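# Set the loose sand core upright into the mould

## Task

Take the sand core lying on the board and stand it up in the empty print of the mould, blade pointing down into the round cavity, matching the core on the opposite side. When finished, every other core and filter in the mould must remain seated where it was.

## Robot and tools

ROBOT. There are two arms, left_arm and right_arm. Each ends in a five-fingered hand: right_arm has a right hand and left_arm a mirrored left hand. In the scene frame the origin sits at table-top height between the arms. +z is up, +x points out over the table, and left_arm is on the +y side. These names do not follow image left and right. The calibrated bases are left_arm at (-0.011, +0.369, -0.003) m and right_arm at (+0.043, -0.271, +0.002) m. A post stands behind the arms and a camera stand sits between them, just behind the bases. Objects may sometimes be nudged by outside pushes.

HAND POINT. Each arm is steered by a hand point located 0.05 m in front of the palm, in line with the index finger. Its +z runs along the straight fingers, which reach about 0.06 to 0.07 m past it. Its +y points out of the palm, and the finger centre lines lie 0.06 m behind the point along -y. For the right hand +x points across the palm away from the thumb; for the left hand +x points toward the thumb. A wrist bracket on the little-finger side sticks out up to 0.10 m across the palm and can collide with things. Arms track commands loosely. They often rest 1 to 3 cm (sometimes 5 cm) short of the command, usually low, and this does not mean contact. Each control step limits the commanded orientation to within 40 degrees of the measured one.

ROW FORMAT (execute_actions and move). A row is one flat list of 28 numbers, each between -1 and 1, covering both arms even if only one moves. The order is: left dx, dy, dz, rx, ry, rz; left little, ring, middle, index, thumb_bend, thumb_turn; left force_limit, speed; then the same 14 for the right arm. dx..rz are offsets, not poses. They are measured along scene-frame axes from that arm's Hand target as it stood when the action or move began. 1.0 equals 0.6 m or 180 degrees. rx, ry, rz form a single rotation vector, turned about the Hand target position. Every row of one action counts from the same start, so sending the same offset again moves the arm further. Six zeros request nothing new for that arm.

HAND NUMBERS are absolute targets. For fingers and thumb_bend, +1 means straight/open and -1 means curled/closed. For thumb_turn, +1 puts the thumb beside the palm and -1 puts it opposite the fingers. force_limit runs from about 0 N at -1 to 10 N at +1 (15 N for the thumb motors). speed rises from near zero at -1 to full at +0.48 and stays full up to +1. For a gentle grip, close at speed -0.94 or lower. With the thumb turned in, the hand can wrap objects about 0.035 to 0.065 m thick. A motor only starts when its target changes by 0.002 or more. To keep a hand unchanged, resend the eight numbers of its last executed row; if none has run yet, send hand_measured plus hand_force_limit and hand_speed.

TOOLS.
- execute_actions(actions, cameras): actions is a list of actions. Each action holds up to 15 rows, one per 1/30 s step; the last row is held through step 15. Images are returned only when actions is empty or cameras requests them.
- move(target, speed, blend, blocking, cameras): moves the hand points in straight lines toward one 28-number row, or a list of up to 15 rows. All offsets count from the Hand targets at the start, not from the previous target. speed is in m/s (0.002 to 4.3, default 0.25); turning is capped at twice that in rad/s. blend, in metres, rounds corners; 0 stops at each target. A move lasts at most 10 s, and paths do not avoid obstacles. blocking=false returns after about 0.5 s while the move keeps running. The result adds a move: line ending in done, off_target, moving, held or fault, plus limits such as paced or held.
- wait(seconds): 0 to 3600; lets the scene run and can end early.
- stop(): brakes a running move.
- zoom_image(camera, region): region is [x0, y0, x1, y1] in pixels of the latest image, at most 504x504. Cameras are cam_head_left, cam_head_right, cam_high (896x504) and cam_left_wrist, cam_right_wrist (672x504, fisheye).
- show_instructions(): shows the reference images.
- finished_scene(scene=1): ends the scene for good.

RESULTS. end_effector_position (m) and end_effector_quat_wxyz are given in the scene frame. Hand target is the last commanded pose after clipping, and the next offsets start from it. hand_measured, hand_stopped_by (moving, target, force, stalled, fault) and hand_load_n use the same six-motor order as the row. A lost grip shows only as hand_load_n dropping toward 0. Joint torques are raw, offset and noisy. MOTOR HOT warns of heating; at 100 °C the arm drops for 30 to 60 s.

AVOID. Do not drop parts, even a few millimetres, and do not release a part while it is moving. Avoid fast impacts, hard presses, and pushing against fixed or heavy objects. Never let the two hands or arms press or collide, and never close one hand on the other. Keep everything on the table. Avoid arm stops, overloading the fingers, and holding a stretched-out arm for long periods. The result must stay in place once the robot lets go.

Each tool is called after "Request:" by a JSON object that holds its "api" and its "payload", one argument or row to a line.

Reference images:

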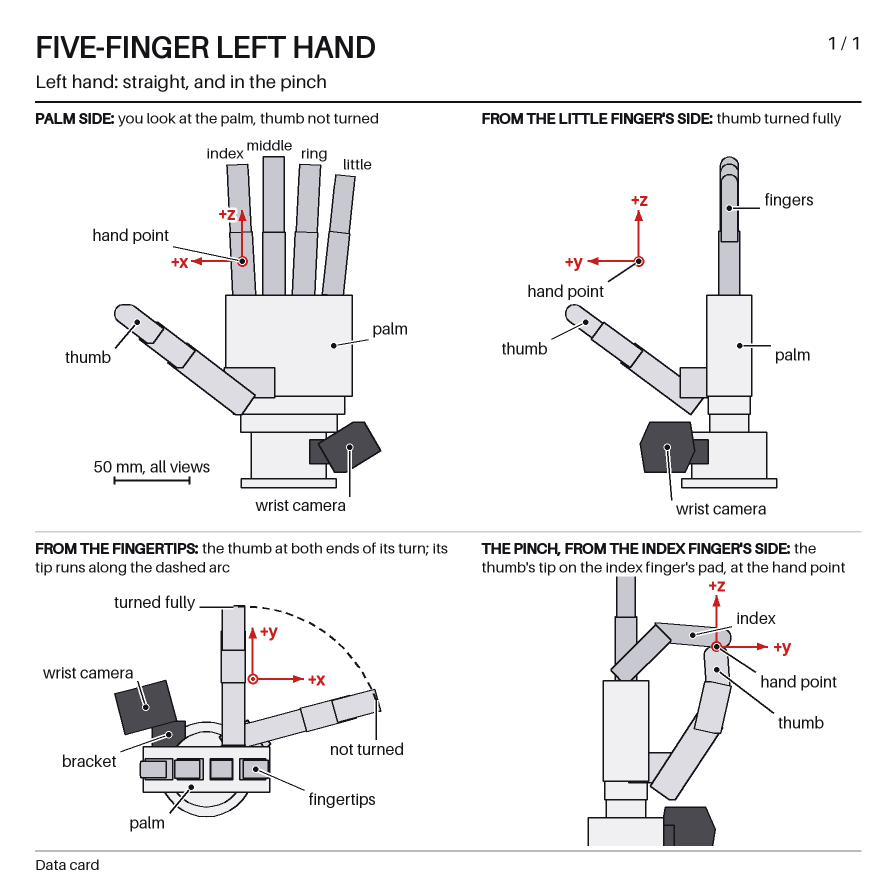

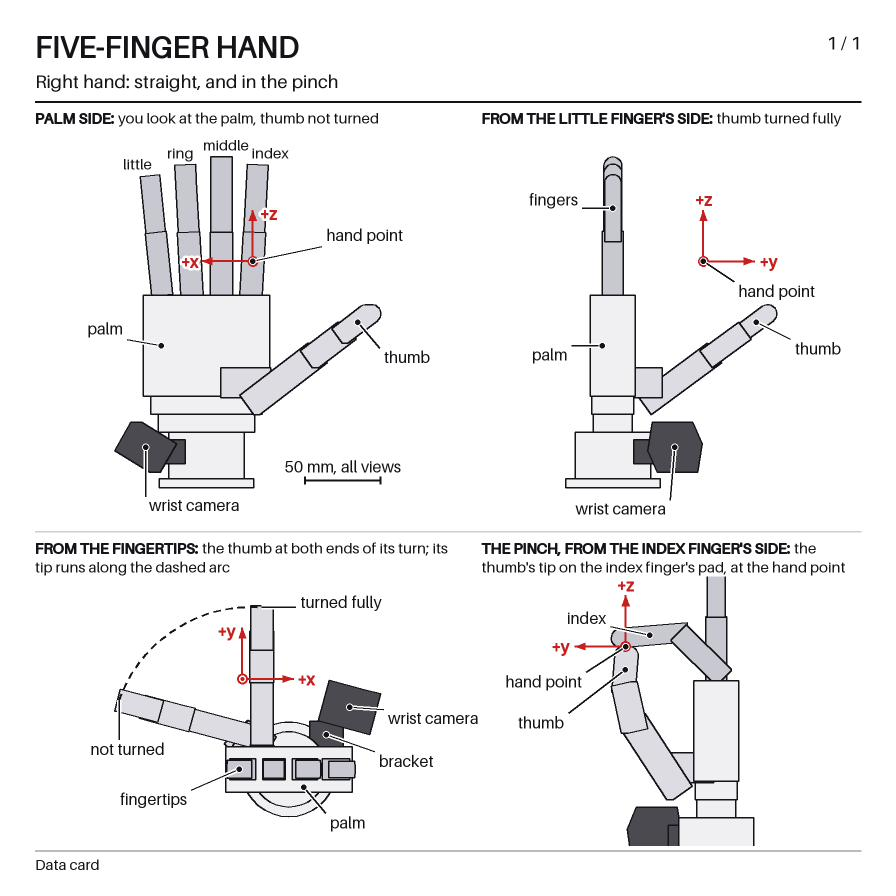

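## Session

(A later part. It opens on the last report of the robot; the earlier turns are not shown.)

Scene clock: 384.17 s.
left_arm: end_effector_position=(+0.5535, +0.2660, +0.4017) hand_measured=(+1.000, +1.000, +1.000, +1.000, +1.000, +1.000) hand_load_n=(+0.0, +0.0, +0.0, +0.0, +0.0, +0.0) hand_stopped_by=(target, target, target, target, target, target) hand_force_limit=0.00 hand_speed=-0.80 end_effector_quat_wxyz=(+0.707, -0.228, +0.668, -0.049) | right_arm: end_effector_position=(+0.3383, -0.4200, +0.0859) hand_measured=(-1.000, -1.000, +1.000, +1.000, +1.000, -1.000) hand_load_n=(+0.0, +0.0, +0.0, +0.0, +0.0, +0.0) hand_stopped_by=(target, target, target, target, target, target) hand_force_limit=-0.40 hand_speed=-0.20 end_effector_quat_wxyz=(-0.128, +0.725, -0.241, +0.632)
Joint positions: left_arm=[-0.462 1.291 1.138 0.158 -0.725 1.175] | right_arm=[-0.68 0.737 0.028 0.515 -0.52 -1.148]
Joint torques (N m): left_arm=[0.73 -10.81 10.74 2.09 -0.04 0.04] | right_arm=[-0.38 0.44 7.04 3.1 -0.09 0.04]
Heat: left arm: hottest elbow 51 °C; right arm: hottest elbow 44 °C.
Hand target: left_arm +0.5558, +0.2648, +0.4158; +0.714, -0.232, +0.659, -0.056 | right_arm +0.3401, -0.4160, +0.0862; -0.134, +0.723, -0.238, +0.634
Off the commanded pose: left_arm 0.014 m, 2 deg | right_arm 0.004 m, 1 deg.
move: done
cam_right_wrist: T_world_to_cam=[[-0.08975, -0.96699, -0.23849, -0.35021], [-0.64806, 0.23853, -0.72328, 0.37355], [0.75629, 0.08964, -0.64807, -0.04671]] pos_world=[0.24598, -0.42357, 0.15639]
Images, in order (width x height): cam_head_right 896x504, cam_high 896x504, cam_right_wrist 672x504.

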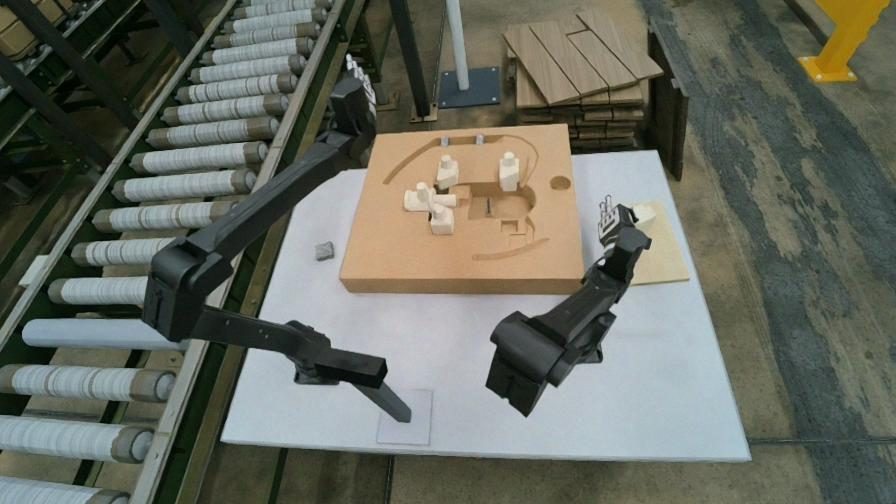

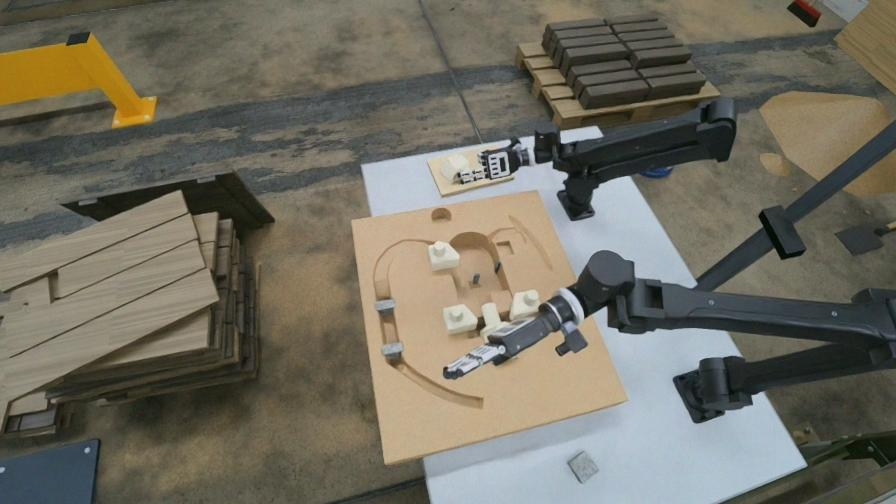

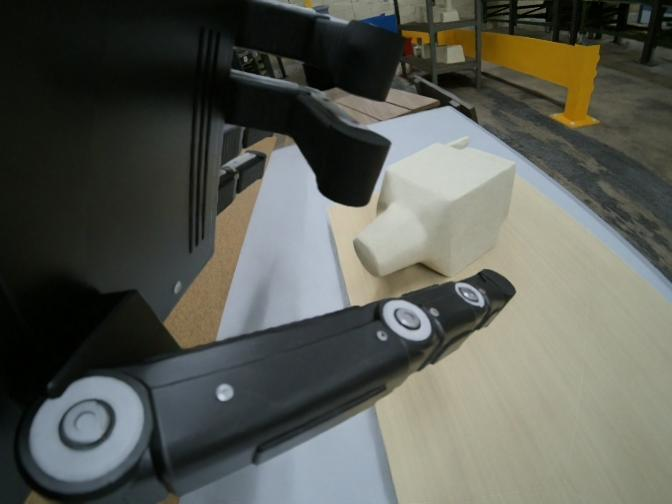

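Request:
{"api": "move", "payload": {
  "target": [0,0,0,0,0,0,1,1,1,1,1,1,0.0,-0.8,0.0632,-0.085,-0.070,0,0,0,-1,-1,1,1,1,-1,-0.4,-0.2],
  "speed": 0.06,
  "cameras": ["cam_right_wrist","cam_high"]
}}

Request:
{"api": "zoom_image", "payload": {
  "camera": "cam_high",
  "region": [430, 130, 510, 210]
}}

Scene clock: 407.90 s.
left_arm: end_effector_position=(+0.5535, +0.2660, +0.4017) hand_measured=(+1.000, +1.000, +1.000, +1.000, +1.000, +1.000) hand_load_n=(+0.0, -0.5, +0.0, +0.0, +0.0, +0.0) hand_stopped_by=(target, target, target, target, target, target) hand_force_limit=0.00 hand_speed=-0.80 end_effector_quat_wxyz=(+0.707, -0.228, +0.668, -0.049) | right_arm: end_effector_position=(+0.3739, -0.4564, +0.0383) hand_measured=(-1.000, -1.000, +1.000, +1.000, +1.000, -1.000) hand_load_n=(+0.5, +0.0, -0.5, +0.0, +0.0, +0.0) hand_stopped_by=(target, target, target, target, target, target) hand_force_limit=-0.40 hand_speed=-0.20 end_effector_quat_wxyz=(-0.144, +0.728, -0.242, +0.625)
Joint positions: left_arm=[-0.462 1.291 1.138 0.158 -0.725 1.175] | right_arm=[-0.743 1.444 0.112 1.113 -0.606 -1.149]
Joint torques (N m): left_arm=[0.21 -10.46 10.67 2.14 -0.03 0.08] | right_arm=[-2.67 -3.84 4.44 2.91 -0.09 -0.18]
Heat: left arm: hottest elbow 51 °C; right arm: hottest elbow 44 °C.
Hand target: left_arm +0.5558, +0.2648, +0.4158; +0.714, -0.232, +0.659, -0.056 | right_arm +0.3780, -0.4671, +0.0441; -0.134, +0.723, -0.238, +0.634
Off the commanded pose: left_arm 0.014 m, 2 deg | right_arm 0.013 m, 2 deg.
move: off_target (right_arm)
cam_right_wrist: T_world_to_cam=[[-0.07088, -0.96161, -0.26512, -0.39716], [-0.65868, 0.24472, -0.71151, 0.37732], [0.74908, 0.1242, -0.65074, -0.08262]] pos_world=[0.28227, -0.46399, 0.10941]
Images, in order (width x height): cam_high 896x504, cam_right_wrist 672x504.

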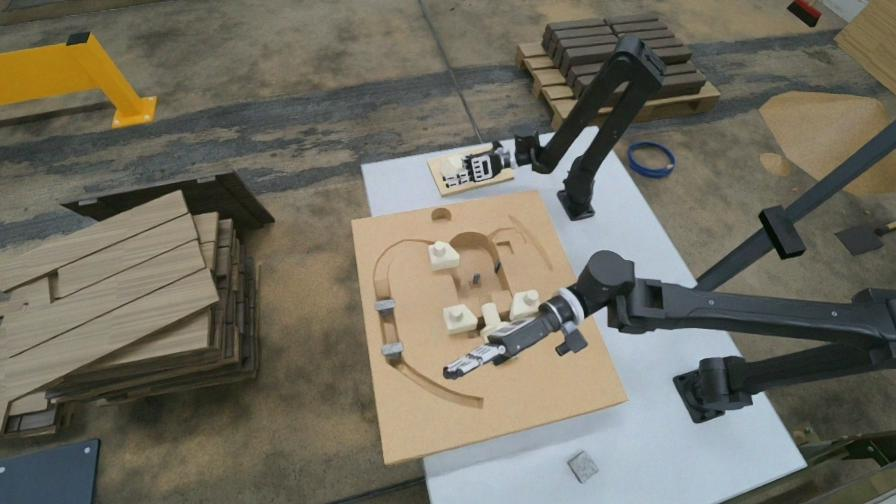

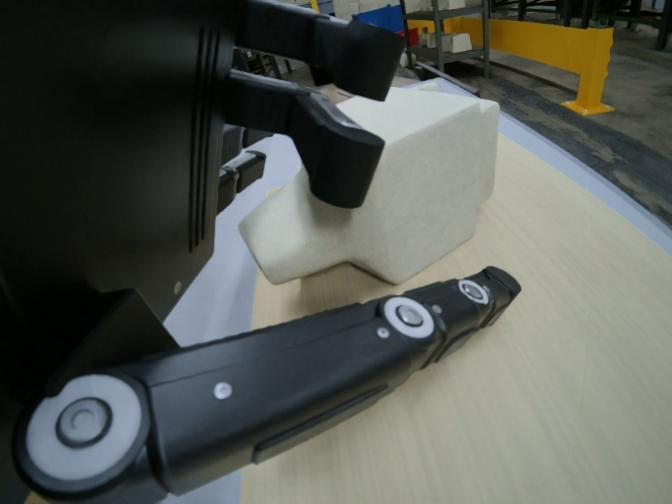

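Scaled by 6.300 from the camera's image (finer frame: 1280x720).

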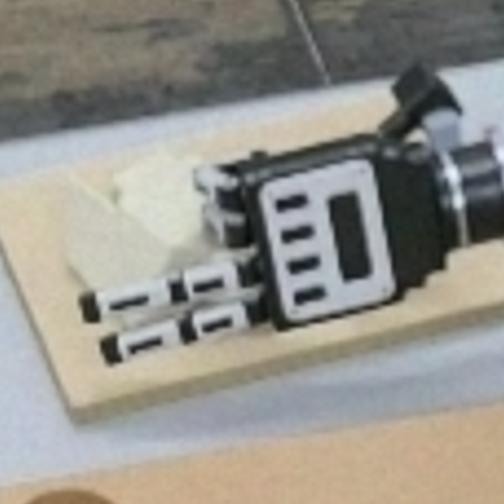

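Request:
{"api": "zoom_image", "payload": {
  "camera": "cam_right_wrist",
  "region": [230, 70, 530, 310]
}}

Scaled by 1.680 from the camera's image (finer frame: 960x720).

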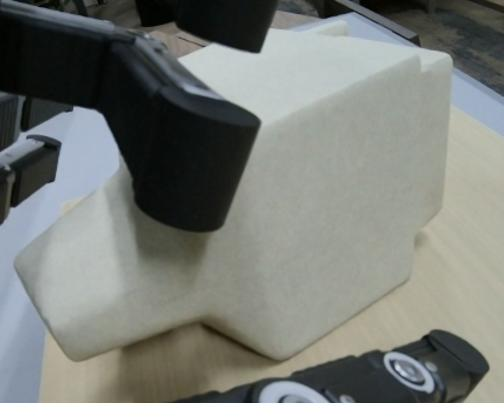

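Request:
{"api": "move", "payload": {
  "target": [0,0,0,0,0,0,1,1,1,1,1,1,0.0,-0.8,0,-0.02,0.0083,0,0,-0.008,-1,-1,1,1,1,-1,-0.4,-0.2],
  "speed": 0.06
}}

Scene clock: 425.27 s.
left_arm: end_effector_position=(+0.5535, +0.2660, +0.4017) hand_measured=(+1.000, +1.000, +1.000, +1.000, +1.000, +1.000) hand_load_n=(+0.0, -0.5, +0.0, +0.0, +0.0, +0.0) hand_stopped_by=(target, target, target, target, target, target) hand_force_limit=0.00 hand_speed=-0.80 end_effector_quat_wxyz=(+0.707, -0.228, +0.668, -0.049) | right_arm: end_effector_position=(+0.3745, -0.4684, +0.0432) hand_measured=(-1.000, -1.000, +1.000, +1.000, +1.000, -1.000) hand_load_n=(+0.0, +0.0, +0.0, +0.0, +0.0, +0.0) hand_stopped_by=(target, target, target, target, target, target) hand_force_limit=-0.40 hand_speed=-0.20 end_effector_quat_wxyz=(-0.135, +0.723, -0.248, +0.630)
Joint positions: left_arm=[-0.462 1.291 1.138 0.158 -0.725 1.175] | right_arm=[-0.766 1.437 0.126 1.104 -0.605 -1.149]
Joint torques (N m): left_arm=[0.56 -10.4 10.7 2.1 -0.06 0.05] | right_arm=[-2.84 -5.13 4.68 1.69 0.01 -0.16]
Heat: left arm: hottest elbow 51 °C; right arm: hottest elbow 42 °C.
Hand target: left_arm +0.5558, +0.2648, +0.4158; +0.714, -0.232, +0.659, -0.056 | right_arm +0.3780, -0.4790, +0.0492; -0.126, +0.720, -0.247, +0.636
Off the commanded pose: left_arm 0.014 m, 2 deg | right_arm 0.013 m, 1 deg.
move: off_target (right_arm)

Request:
{"api": "move", "payload": {
  "target": [0,0,0,0,0,0,1,1,1,1,1,1,0.0,-0.8,0,0,0,0,0,0,-1,-1,0.68,0.62,0.65,-1,-0.4,-0.6],
  "cameras": ["cam_right_wrist","cam_high"]
}}

Request:
{"api": "zoom_image", "payload": {
  "camera": "cam_high",
  "region": [430, 130, 510, 210]
}}

Scene clock: 429.23 s.
left_arm: end_effector_position=(+0.5535, +0.2660, +0.4017) hand_measured=(+1.000, +1.000, +1.000, +1.000, +1.000, +1.000) hand_load_n=(+0.0, +0.0, +0.0, +0.0, +0.0, +0.0) hand_stopped_by=(target, target, target, target, target, target) hand_force_limit=0.00 hand_speed=-0.80 end_effector_quat_wxyz=(+0.707, -0.228, +0.668, -0.049) | right_arm: end_effector_position=(+0.3745, -0.4684, +0.0432) hand_measured=(-1.000, -1.000, +0.680, +0.620, +0.650, -1.000) hand_load_n=(+0.0, -0.5, +0.0, +0.0, +0.0, +0.5) hand_stopped_by=(target, target, target, target, target, target) hand_force_limit=-0.40 hand_speed=-0.60 end_effector_quat_wxyz=(-0.135, +0.723, -0.248, +0.630)
Joint positions: left_arm=[-0.462 1.291 1.138 0.158 -0.725 1.175] | right_arm=[-0.766 1.437 0.126 1.104 -0.605 -1.149]
Joint torques (N m): left_arm=[0.44 -10.11 10.55 2.06 -0.04 0.1] | right_arm=[-2.43 -4.95 4.81 1.76 0.02 -0.16]
Heat: left arm: hottest elbow 51 °C; right arm: hottest elbow 42 °C.
Hand target: left_arm +0.5558, +0.2648, +0.4158; +0.714, -0.232, +0.659, -0.056 | right_arm +0.3780, -0.4790, +0.0492; -0.126, +0.720, -0.247, +0.636
Off the commanded pose: left_arm 0.014 m, 2 deg | right_arm 0.013 m, 1 deg.
move: done
cam_right_wrist: T_world_to_cam=[[-0.09145, -0.96175, -0.25821, -0.40002], [-0.64678, 0.25453, -0.71895, 0.38463], [0.75717, 0.10126, -0.64532, -0.09244]] pos_world=[0.28218, -0.47325, 0.11359]
Images, in order (width x height): cam_high 896x504, cam_right_wrist 672x504.

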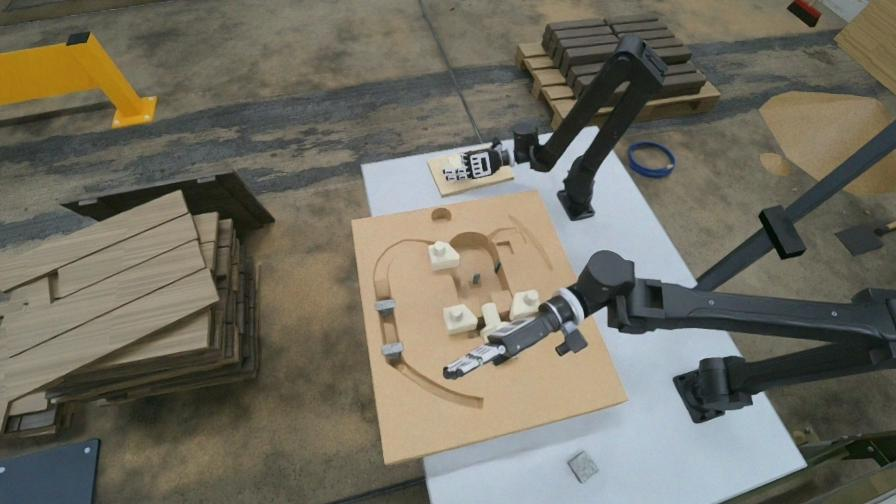

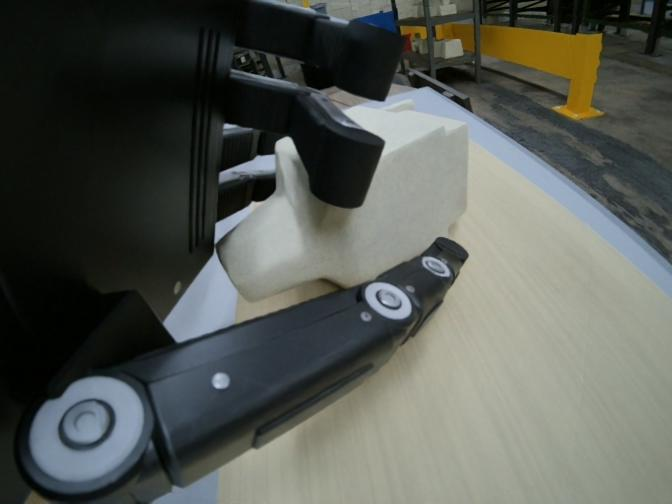

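Scaled by 6.300 from the camera's image (finer frame: 1280x720).

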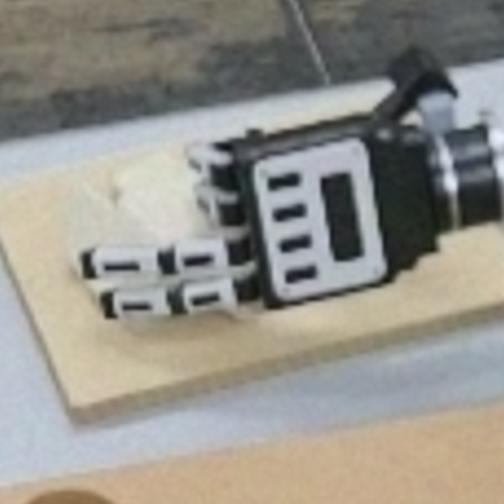

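Request:
{"api": "move", "payload": {
  "target": [0,0,0,0,0,0,1,1,1,1,1,1,0.0,-0.8,0,0,0,0,0,0,-1,-1,0.1,0.1,0.1,-1,-0.5,-0.88],
  "cameras": ["cam_right_wrist","cam_high"]
}}

Request:
{"api": "zoom_image", "payload": {
  "camera": "cam_high",
  "region": [430, 130, 510, 210]
}}

Scene clock: 435.73 s.
left_arm: end_effector_position=(+0.5535, +0.2660, +0.4017) hand_measured=(+1.000, +1.000, +1.000, +1.000, +1.000, +1.000) hand_load_n=(+0.5, +0.0, +0.0, +0.0, +0.0, +0.0) hand_stopped_by=(target, target, target, target, target, target) hand_force_limit=0.00 hand_speed=-0.80 end_effector_quat_wxyz=(+0.707, -0.228, +0.668, -0.049) | right_arm: end_effector_position=(+0.3758, -0.4679, +0.0444) hand_measured=(-1.000, -1.000, +0.392, +0.488, +0.562, -1.000) hand_load_n=(+0.0, +0.0, +3.0, +3.0, +4.5, +0.0) hand_stopped_by=(target, target, force, force, force, target) hand_force_limit=-0.50 hand_speed=-0.88 end_effector_quat_wxyz=(-0.137, +0.723, -0.245, +0.631)
Joint positions: left_arm=[-0.462 1.291 1.138 0.158 -0.725 1.175] | right_arm=[-0.766 1.436 0.129 1.104 -0.612 -1.149]
Joint torques (N m): left_arm=[0.26 -10.4 10.69 2.07 -0.05 0.07] | right_arm=[-2.26 -5.3 4.64 1.69 0.32 -0.16]
Heat: left arm: hottest elbow 51 °C; right arm: hottest elbow 41 °C.
Hand target: left_arm +0.5558, +0.2648, +0.4158; +0.714, -0.232, +0.659, -0.056 | right_arm +0.3781, -0.4790, +0.0491; -0.126, +0.720, -0.247, +0.636
Off the commanded pose: left_arm 0.014 m, 2 deg | right_arm 0.012 m, 1 deg.
move: done
cam_right_wrist: T_world_to_cam=[[-0.0841, -0.9626, -0.25756, -0.40228], [-0.64619, 0.24944, -0.72126, 0.38361], [0.75853, 0.10578, -0.64299, -0.09127]] pos_world=[0.28328, -0.47326, 0.11439]
Images, in order (width x height): cam_high 896x504, cam_right_wrist 672x504.

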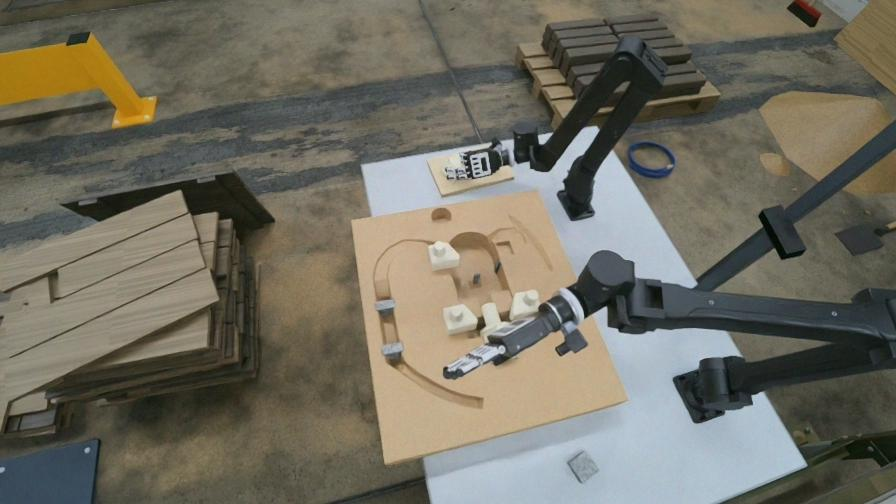

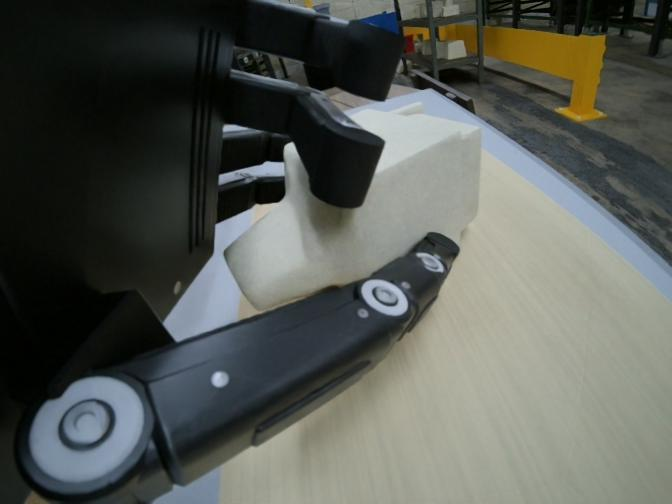

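Scaled by 6.300 from the camera's image (finer frame: 1280x720).

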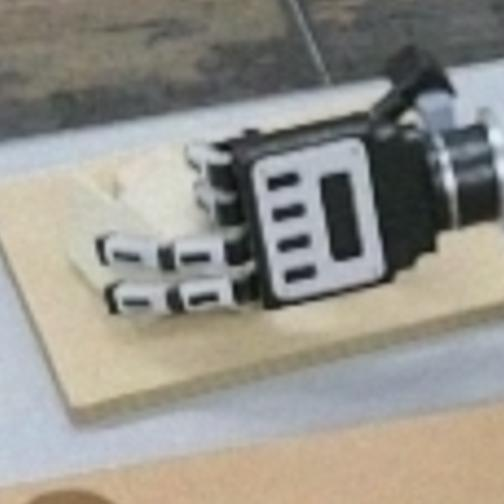

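Request:
{"api": "move", "payload": {
  "target": [
    [0,0,0,0,0,0,1,1,1,1,1,1,0.0,-0.8,0,0,0,0,0,0,-1,-1,0.05,0.05,0.05,-1,-0.05,-0.9],
    [0,0,0,0,0,0,1,1,1,1,1,1,0.0,-0.8,0,0,0.1,0,0,0,-1,-1,0.05,0.05,0.05,-1,-0.05,-0.9]
  ],
  "cameras": ["cam_right_wrist","cam_high"],
  "speed": 0.06
}}

Request:
{"api": "zoom_image", "payload": {
  "camera": "cam_high",
  "region": [430, 120, 510, 200]
}}

Scene clock: 442.33 s.
left_arm: end_effector_position=(+0.5535, +0.2660, +0.4017) hand_measured=(+1.000, +1.000, +1.000, +1.000, +1.000, +1.000) hand_load_n=(+0.0, +0.0, +0.0, -0.5, -0.5, +0.0) hand_stopped_by=(target, target, target, target, target, target) hand_force_limit=0.00 hand_speed=-0.80 end_effector_quat_wxyz=(+0.707, -0.228, +0.668, -0.049) | right_arm: end_effector_position=(+0.3621, -0.4580, +0.0757) hand_measured=(-1.000, -1.000, +0.376, +0.462, +0.554, -1.000) hand_load_n=(+0.0, +0.0, +1.5, +3.5, +8.0, +1.5) hand_stopped_by=(target, target, force, force, force, target) hand_force_limit=-0.05 hand_speed=-0.90 end_effector_quat_wxyz=(-0.144, +0.735, -0.266, +0.607)
Joint positions: left_arm=[-0.462 1.291 1.138 0.158 -0.725 1.175] | right_arm=[-0.766 1.038 0.146 0.619 -0.601 -1.147]
Joint torques (N m): left_arm=[0.5 -10.7 10.73 2.07 -0.03 0.04] | right_arm=[-2.67 -3.96 10.37 2.41 -0.16 -0.17]
Heat: left arm: hottest elbow 51 °C; right arm: hottest elbow 41 °C.
Hand target: left_arm +0.5558, +0.2648, +0.4158; +0.714, -0.232, +0.659, -0.056 | right_arm +0.3780, -0.4790, +0.1091; -0.126, +0.720, -0.247, +0.636
Off the commanded pose: left_arm 0.014 m, 2 deg | right_arm 0.043 m, 5 deg.
move: off_target (right_arm)
cam_right_wrist: T_world_to_cam=[[-0.10839, -0.94909, -0.29578, -0.36798], [-0.68011, 0.2878, -0.67426, 0.42115], [0.72505, 0.12808, -0.67668, -0.03685]] pos_world=[0.27326, -0.46573, 0.15019]
Images, in order (width x height): cam_high 896x504, cam_right_wrist 672x504.

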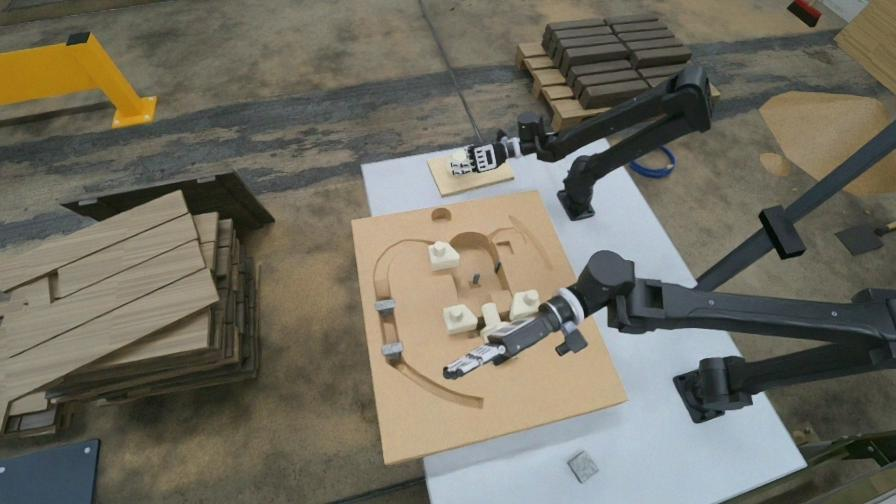

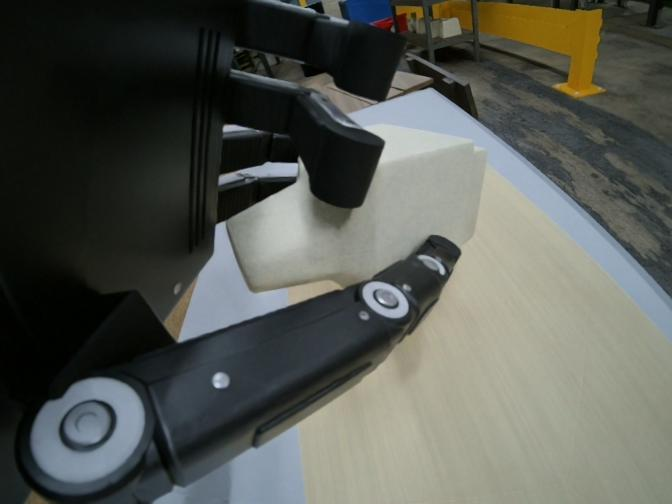

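Scaled by 6.300 from the camera's image (finer frame: 1280x720).

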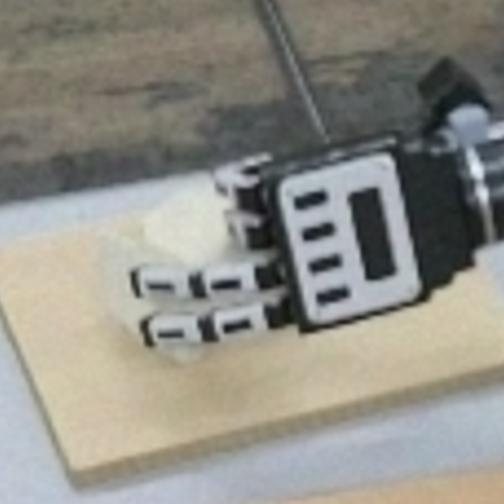

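Request:
{"api": "move", "payload": {
  "target": [0,0,0,0,0,0,1,1,1,1,1,1,0.0,-0.8,-0.03,0.05,0.12,0,0,0,-1,-1,0.05,0.05,0.05,-1,-0.05,-0.9],
  "cameras": ["cam_right_wrist","cam_high"],
  "speed": 0.1
}}

Request:
{"api": "zoom_image", "payload": {
  "camera": "cam_high",
  "region": [430, 100, 530, 200]
}}

Request:
{"api": "zoom_image", "payload": {
  "camera": "cam_right_wrist",
  "region": [200, 70, 530, 330]
}}

Scene clock: 448.63 s.
left_arm: end_effector_position=(+0.5535, +0.2660, +0.4017) hand_measured=(+1.000, +1.000, +1.000, +1.000, +1.000, +1.000) hand_load_n=(+0.0, +0.0, +0.0, +0.0, +0.0, +0.0) hand_stopped_by=(target, target, target, target, target, target) hand_force_limit=0.00 hand_speed=-0.80 end_effector_quat_wxyz=(+0.707, -0.228, +0.668, -0.049) | right_arm: end_effector_position=(+0.3427, -0.4394, +0.1328) hand_measured=(-1.000, -1.000, +0.376, +0.462, +0.554, -1.000) hand_load_n=(+0.0, +0.0, +1.5, +3.5, +8.0, +1.5) hand_stopped_by=(target, target, force, force, force, target) hand_force_limit=-0.05 hand_speed=-0.90 end_effector_quat_wxyz=(-0.138, +0.736, -0.278, +0.602)
Joint positions: left_arm=[-0.462 1.291 1.138 0.158 -0.725 1.175] | right_arm=[-0.737 0.604 0.209 0.114 -0.552 -1.136]
Joint torques (N m): left_arm=[0.56 -9.99 10.76 2.11 -0.02 0.04] | right_arm=[-0.79 -1.85 14 2.59 -0.13 -0.15]
Heat: left arm: hottest elbow 51 °C; right arm: hottest elbow 42 °C.
Hand target: left_arm +0.5558, +0.2648, +0.4158; +0.714, -0.232, +0.659, -0.056 | right_arm +0.3600, -0.4490, +0.1813; -0.126, +0.720, -0.247, +0.636
Off the commanded pose: left_arm 0.014 m, 2 deg | right_arm 0.052 m, 6 deg.
move: off_target (right_arm)
cam_right_wrist: T_world_to_cam=[[-0.13369, -0.94429, -0.30074, -0.32419], [-0.68288, 0.30769, -0.66258, 0.4493], [0.7182, 0.11679, -0.68597, 0.01213]] pos_world=[0.25477, -0.44579, 0.20851]
Images, in order (width x height): cam_high 896x504, cam_right_wrist 672x504.

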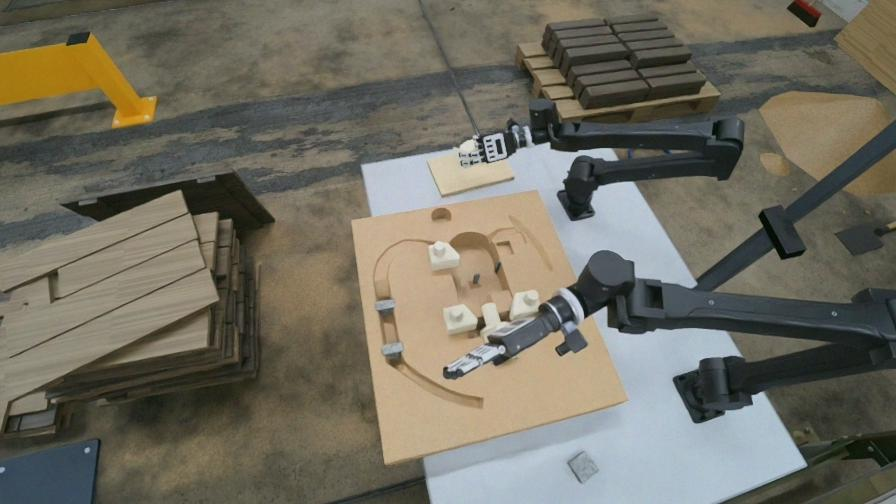

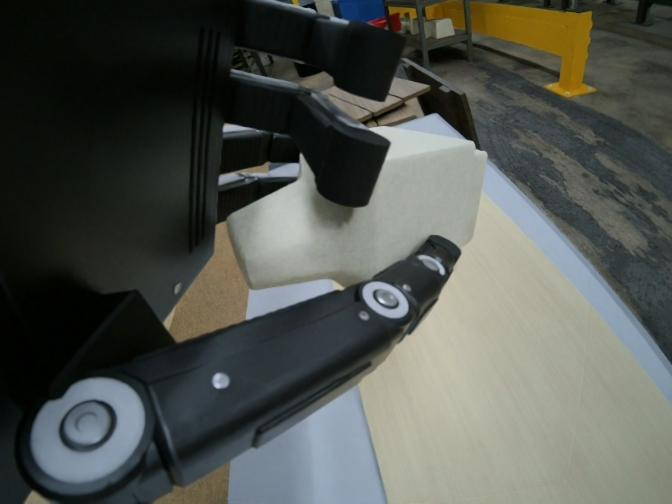

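Scaled by 5.040 from the camera's image (finer frame: 1280x720).

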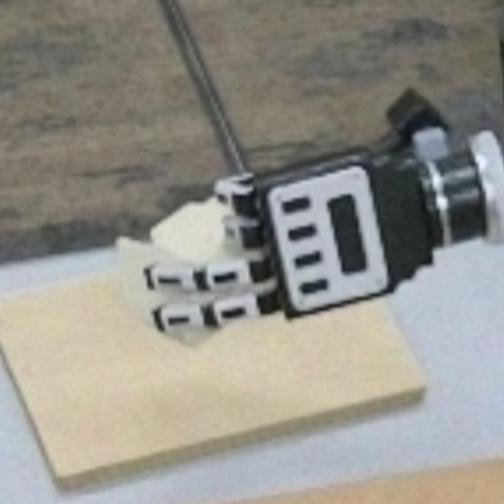

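Scaled by 1.527 from the camera's image (finer frame: 960x720).

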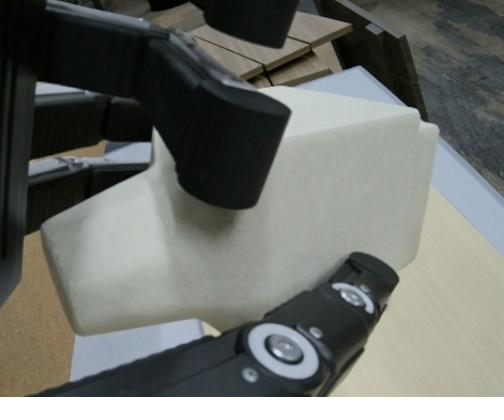

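Request:
{"api": "zoom_image", "payload": {
  "camera": "cam_high",
  "region": [485, 225, 535, 275]
}}

Request:
{"api": "zoom_image", "payload": {
  "camera": "cam_high",
  "region": [420, 210, 520, 310]
}}

Scaled by 10.080 from the camera's image (finer frame: 1280x720).

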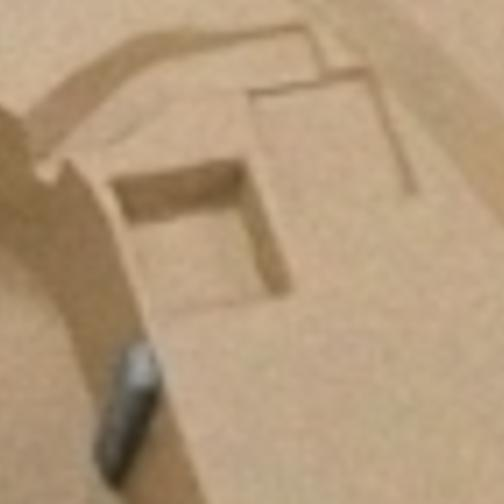

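Scaled by 5.040 from the camera's image (finer frame: 1280x720).

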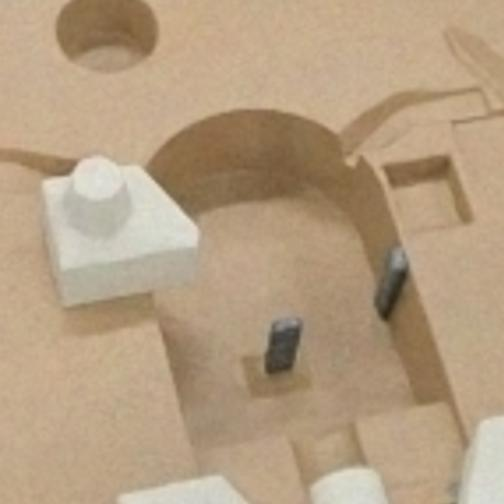

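Request:
{"api": "move", "payload": {
  "target": [
    [0,0,0,0,0,0,1,1,1,1,1,1,0.0,-0.8,-0.03,0.07,0.15,0,0,0,-1,-1,0.05,0.05,0.05,-1,-0.05,-0.9],
    [0,0,0,0,0,0,1,1,1,1,1,1,0.0,-0.8,-0.0133,0.415,0.18,0.4382,0.0847,-0.1016,-1,-1,0.05,0.05,0.05,-1,-0.05,-0.9]
  ],
  "cameras": ["cam_right_wrist","cam_high","cam_head_left","cam_head_right"],
  "speed": [0.12,0.16]
}}

Scene clock: 517.30 s.
left_arm: end_effector_position=(+0.5535, +0.2660, +0.4017) hand_measured=(+1.000, +1.000, +1.000, +1.000, +1.000, +1.000) hand_load_n=(+0.0, +0.0, +0.0, +0.0, +0.0, +0.0) hand_stopped_by=(target, target, target, target, target, target) hand_force_limit=0.00 hand_speed=-0.80 end_effector_quat_wxyz=(+0.707, -0.228, +0.668, -0.049) | right_arm: end_effector_position=(+0.3417, -0.2059, +0.2452) hand_measured=(-1.000, -1.000, +0.376, +0.462, +0.554, -1.000) hand_load_n=(+0.0, +0.5, +4.0, +1.0, +8.0, +0.0) hand_stopped_by=(target, target, force, force, force, target) hand_force_limit=-0.05 hand_speed=-0.90 end_effector_quat_wxyz=(+0.394, -0.517, +0.720, -0.241)
Joint positions: left_arm=[-0.462 1.291 1.138 0.158 -0.725 1.175] | right_arm=[-0.008 0.531 0.667 -0.747 -0.04 0.37]
Joint torques (N m): left_arm=[0.97 -10.7 10.7 2.02 -0.04 0.06] | right_arm=[-0.5 -0.09 14.86 2.29 -0.05 0.25]
Heat: left arm: hottest elbow 52 °C; right arm: hottest elbow 58 °C.
Hand target: left_arm +0.5558, +0.2648, +0.4158; +0.714, -0.232, +0.659, -0.056 | right_arm +0.3521, -0.2000, +0.2891; +0.426, -0.504, +0.708, -0.253
Off the commanded pose: left_arm 0.014 m, 2 deg | right_arm 0.046 m, 4 deg.
move: off_target (right_arm)
cam_right_wrist: T_world_to_cam=[[-0.52045, 0.07274, -0.85079, 0.4066], [-0.47063, 0.80693, 0.35689, 0.2315], [0.71249, 0.58615, -0.38573, 0.08757]] pos_world=[0.25817, -0.26771, 0.29709]
Images, in order (width x height): cam_head_left 896x504, cam_head_right 896x504, cam_high 896x504, cam_right_wrist 672x504.

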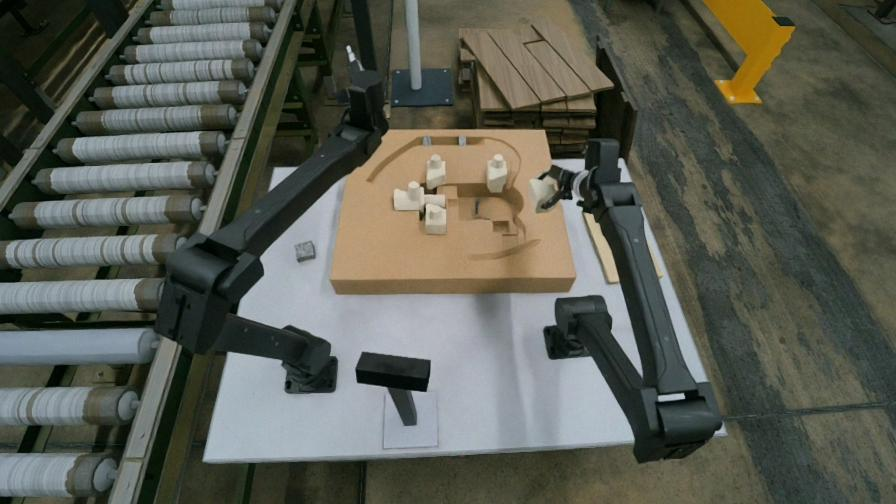

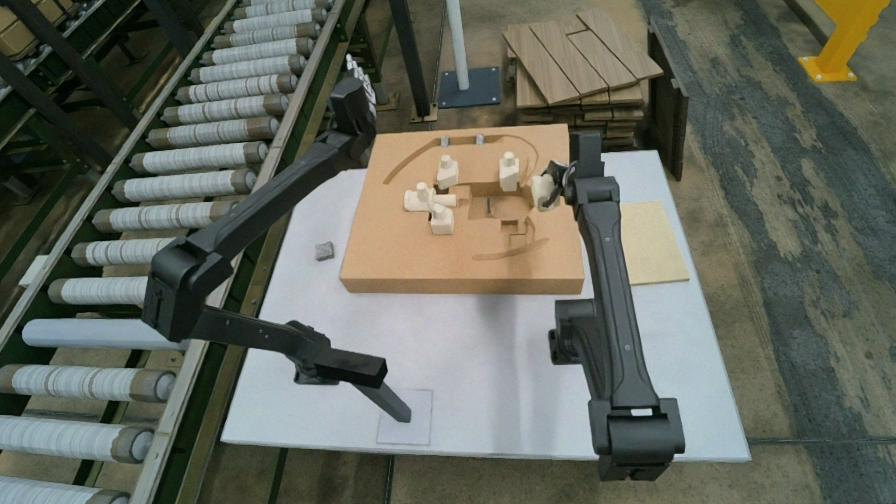

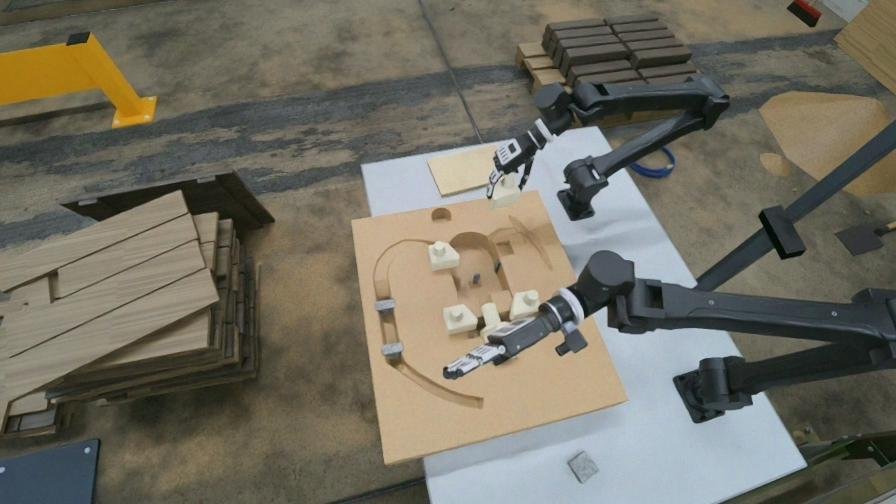

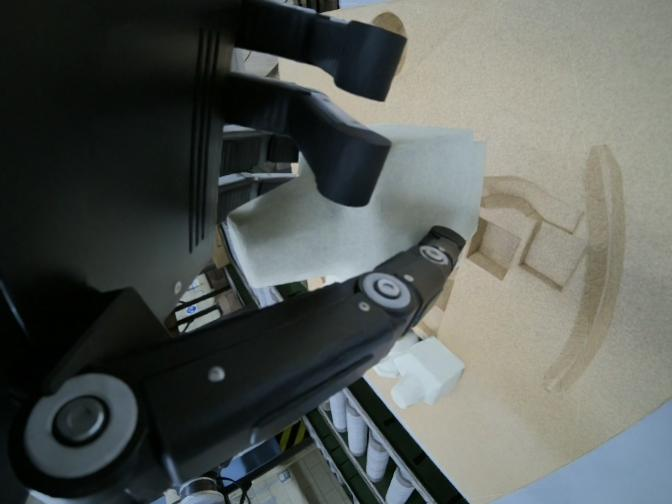

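Request:
{"api": "zoom_image", "payload": {
  "camera": "cam_head_left",
  "region": [500, 150, 600, 250]
}}

Request:
{"api": "zoom_image", "payload": {
  "camera": "cam_head_right",
  "region": [500, 150, 600, 250]
}}

Request:
{"api": "zoom_image", "payload": {
  "camera": "cam_high",
  "region": [470, 160, 570, 260]
}}

Request:
{"api": "zoom_image", "payload": {
  "camera": "cam_right_wrist",
  "region": [210, 80, 610, 400]
}}

Scaled by 5.040 from the camera's image (finer frame: 1280x720).

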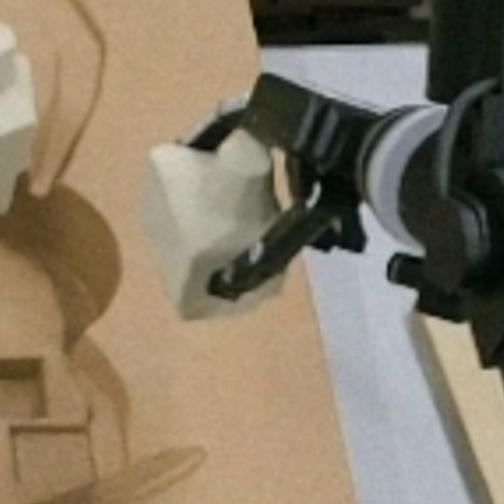

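Scaled by 5.040 from the camera's image (finer frame: 1280x720).

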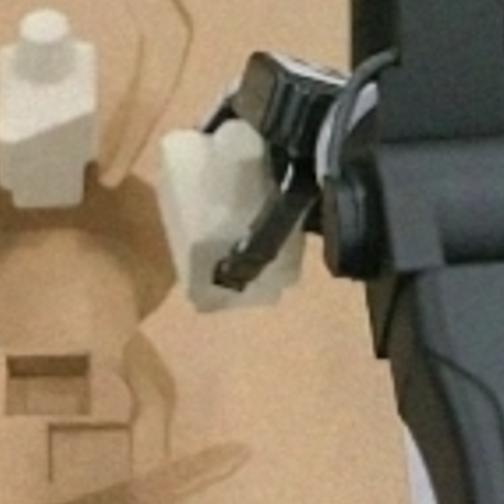

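Scaled by 5.040 from the camera's image (finer frame: 1280x720).

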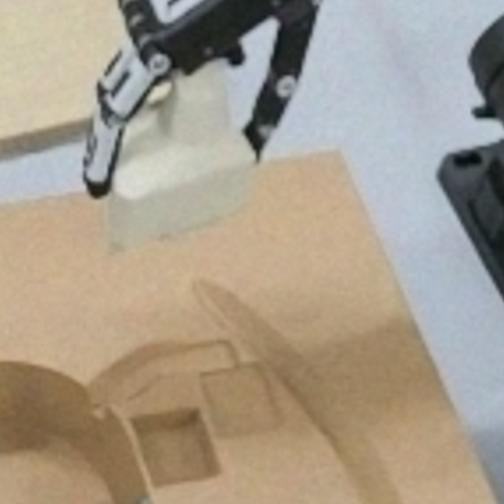

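Scaled by 1.260 from the camera's image (finer frame: 960x720).

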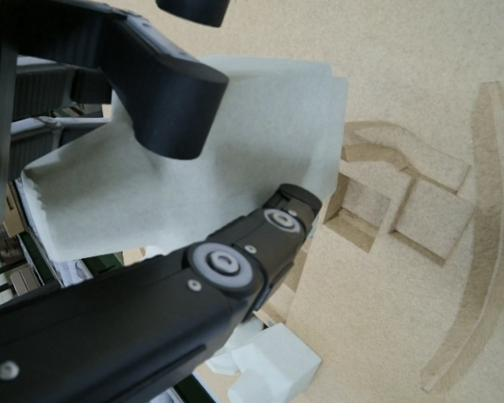

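Request:
{"api": "zoom_image", "payload": {
  "camera": "cam_high",
  "region": [484, 170, 526, 212]
}}

Request:
{"api": "zoom_image", "payload": {
  "camera": "cam_head_left",
  "region": [522, 170, 566, 214]
}}

Request:
{"api": "zoom_image", "payload": {
  "camera": "cam_head_right",
  "region": [525, 170, 569, 214]
}}

Scaled by 12.000 from the camera's image (finer frame: 1280x720).

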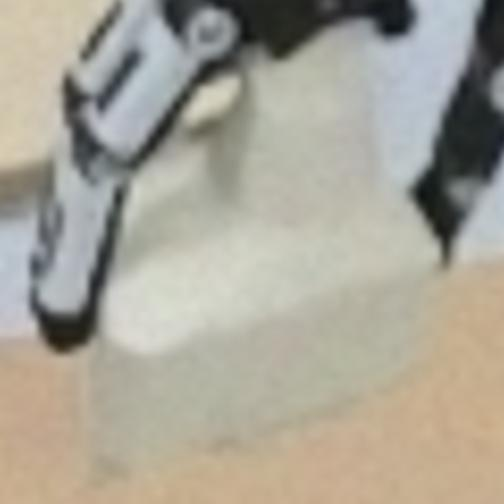

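Scaled by 11.455 from the camera's image (finer frame: 1280x720).

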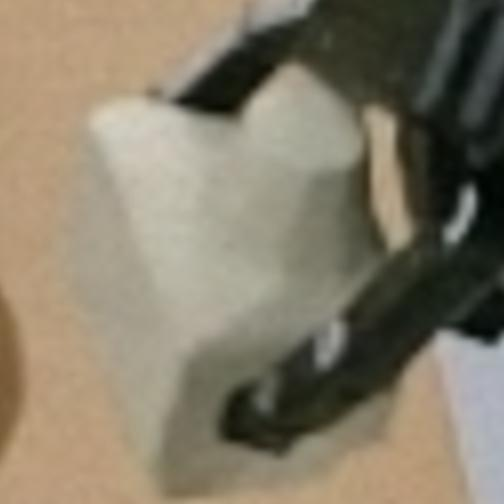

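Scaled by 11.455 from the camera's image (finer frame: 1280x720).

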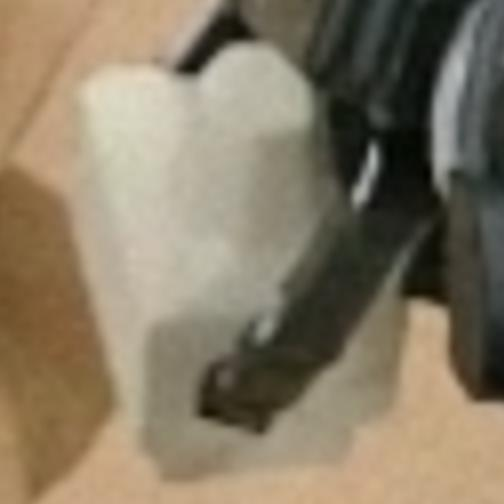

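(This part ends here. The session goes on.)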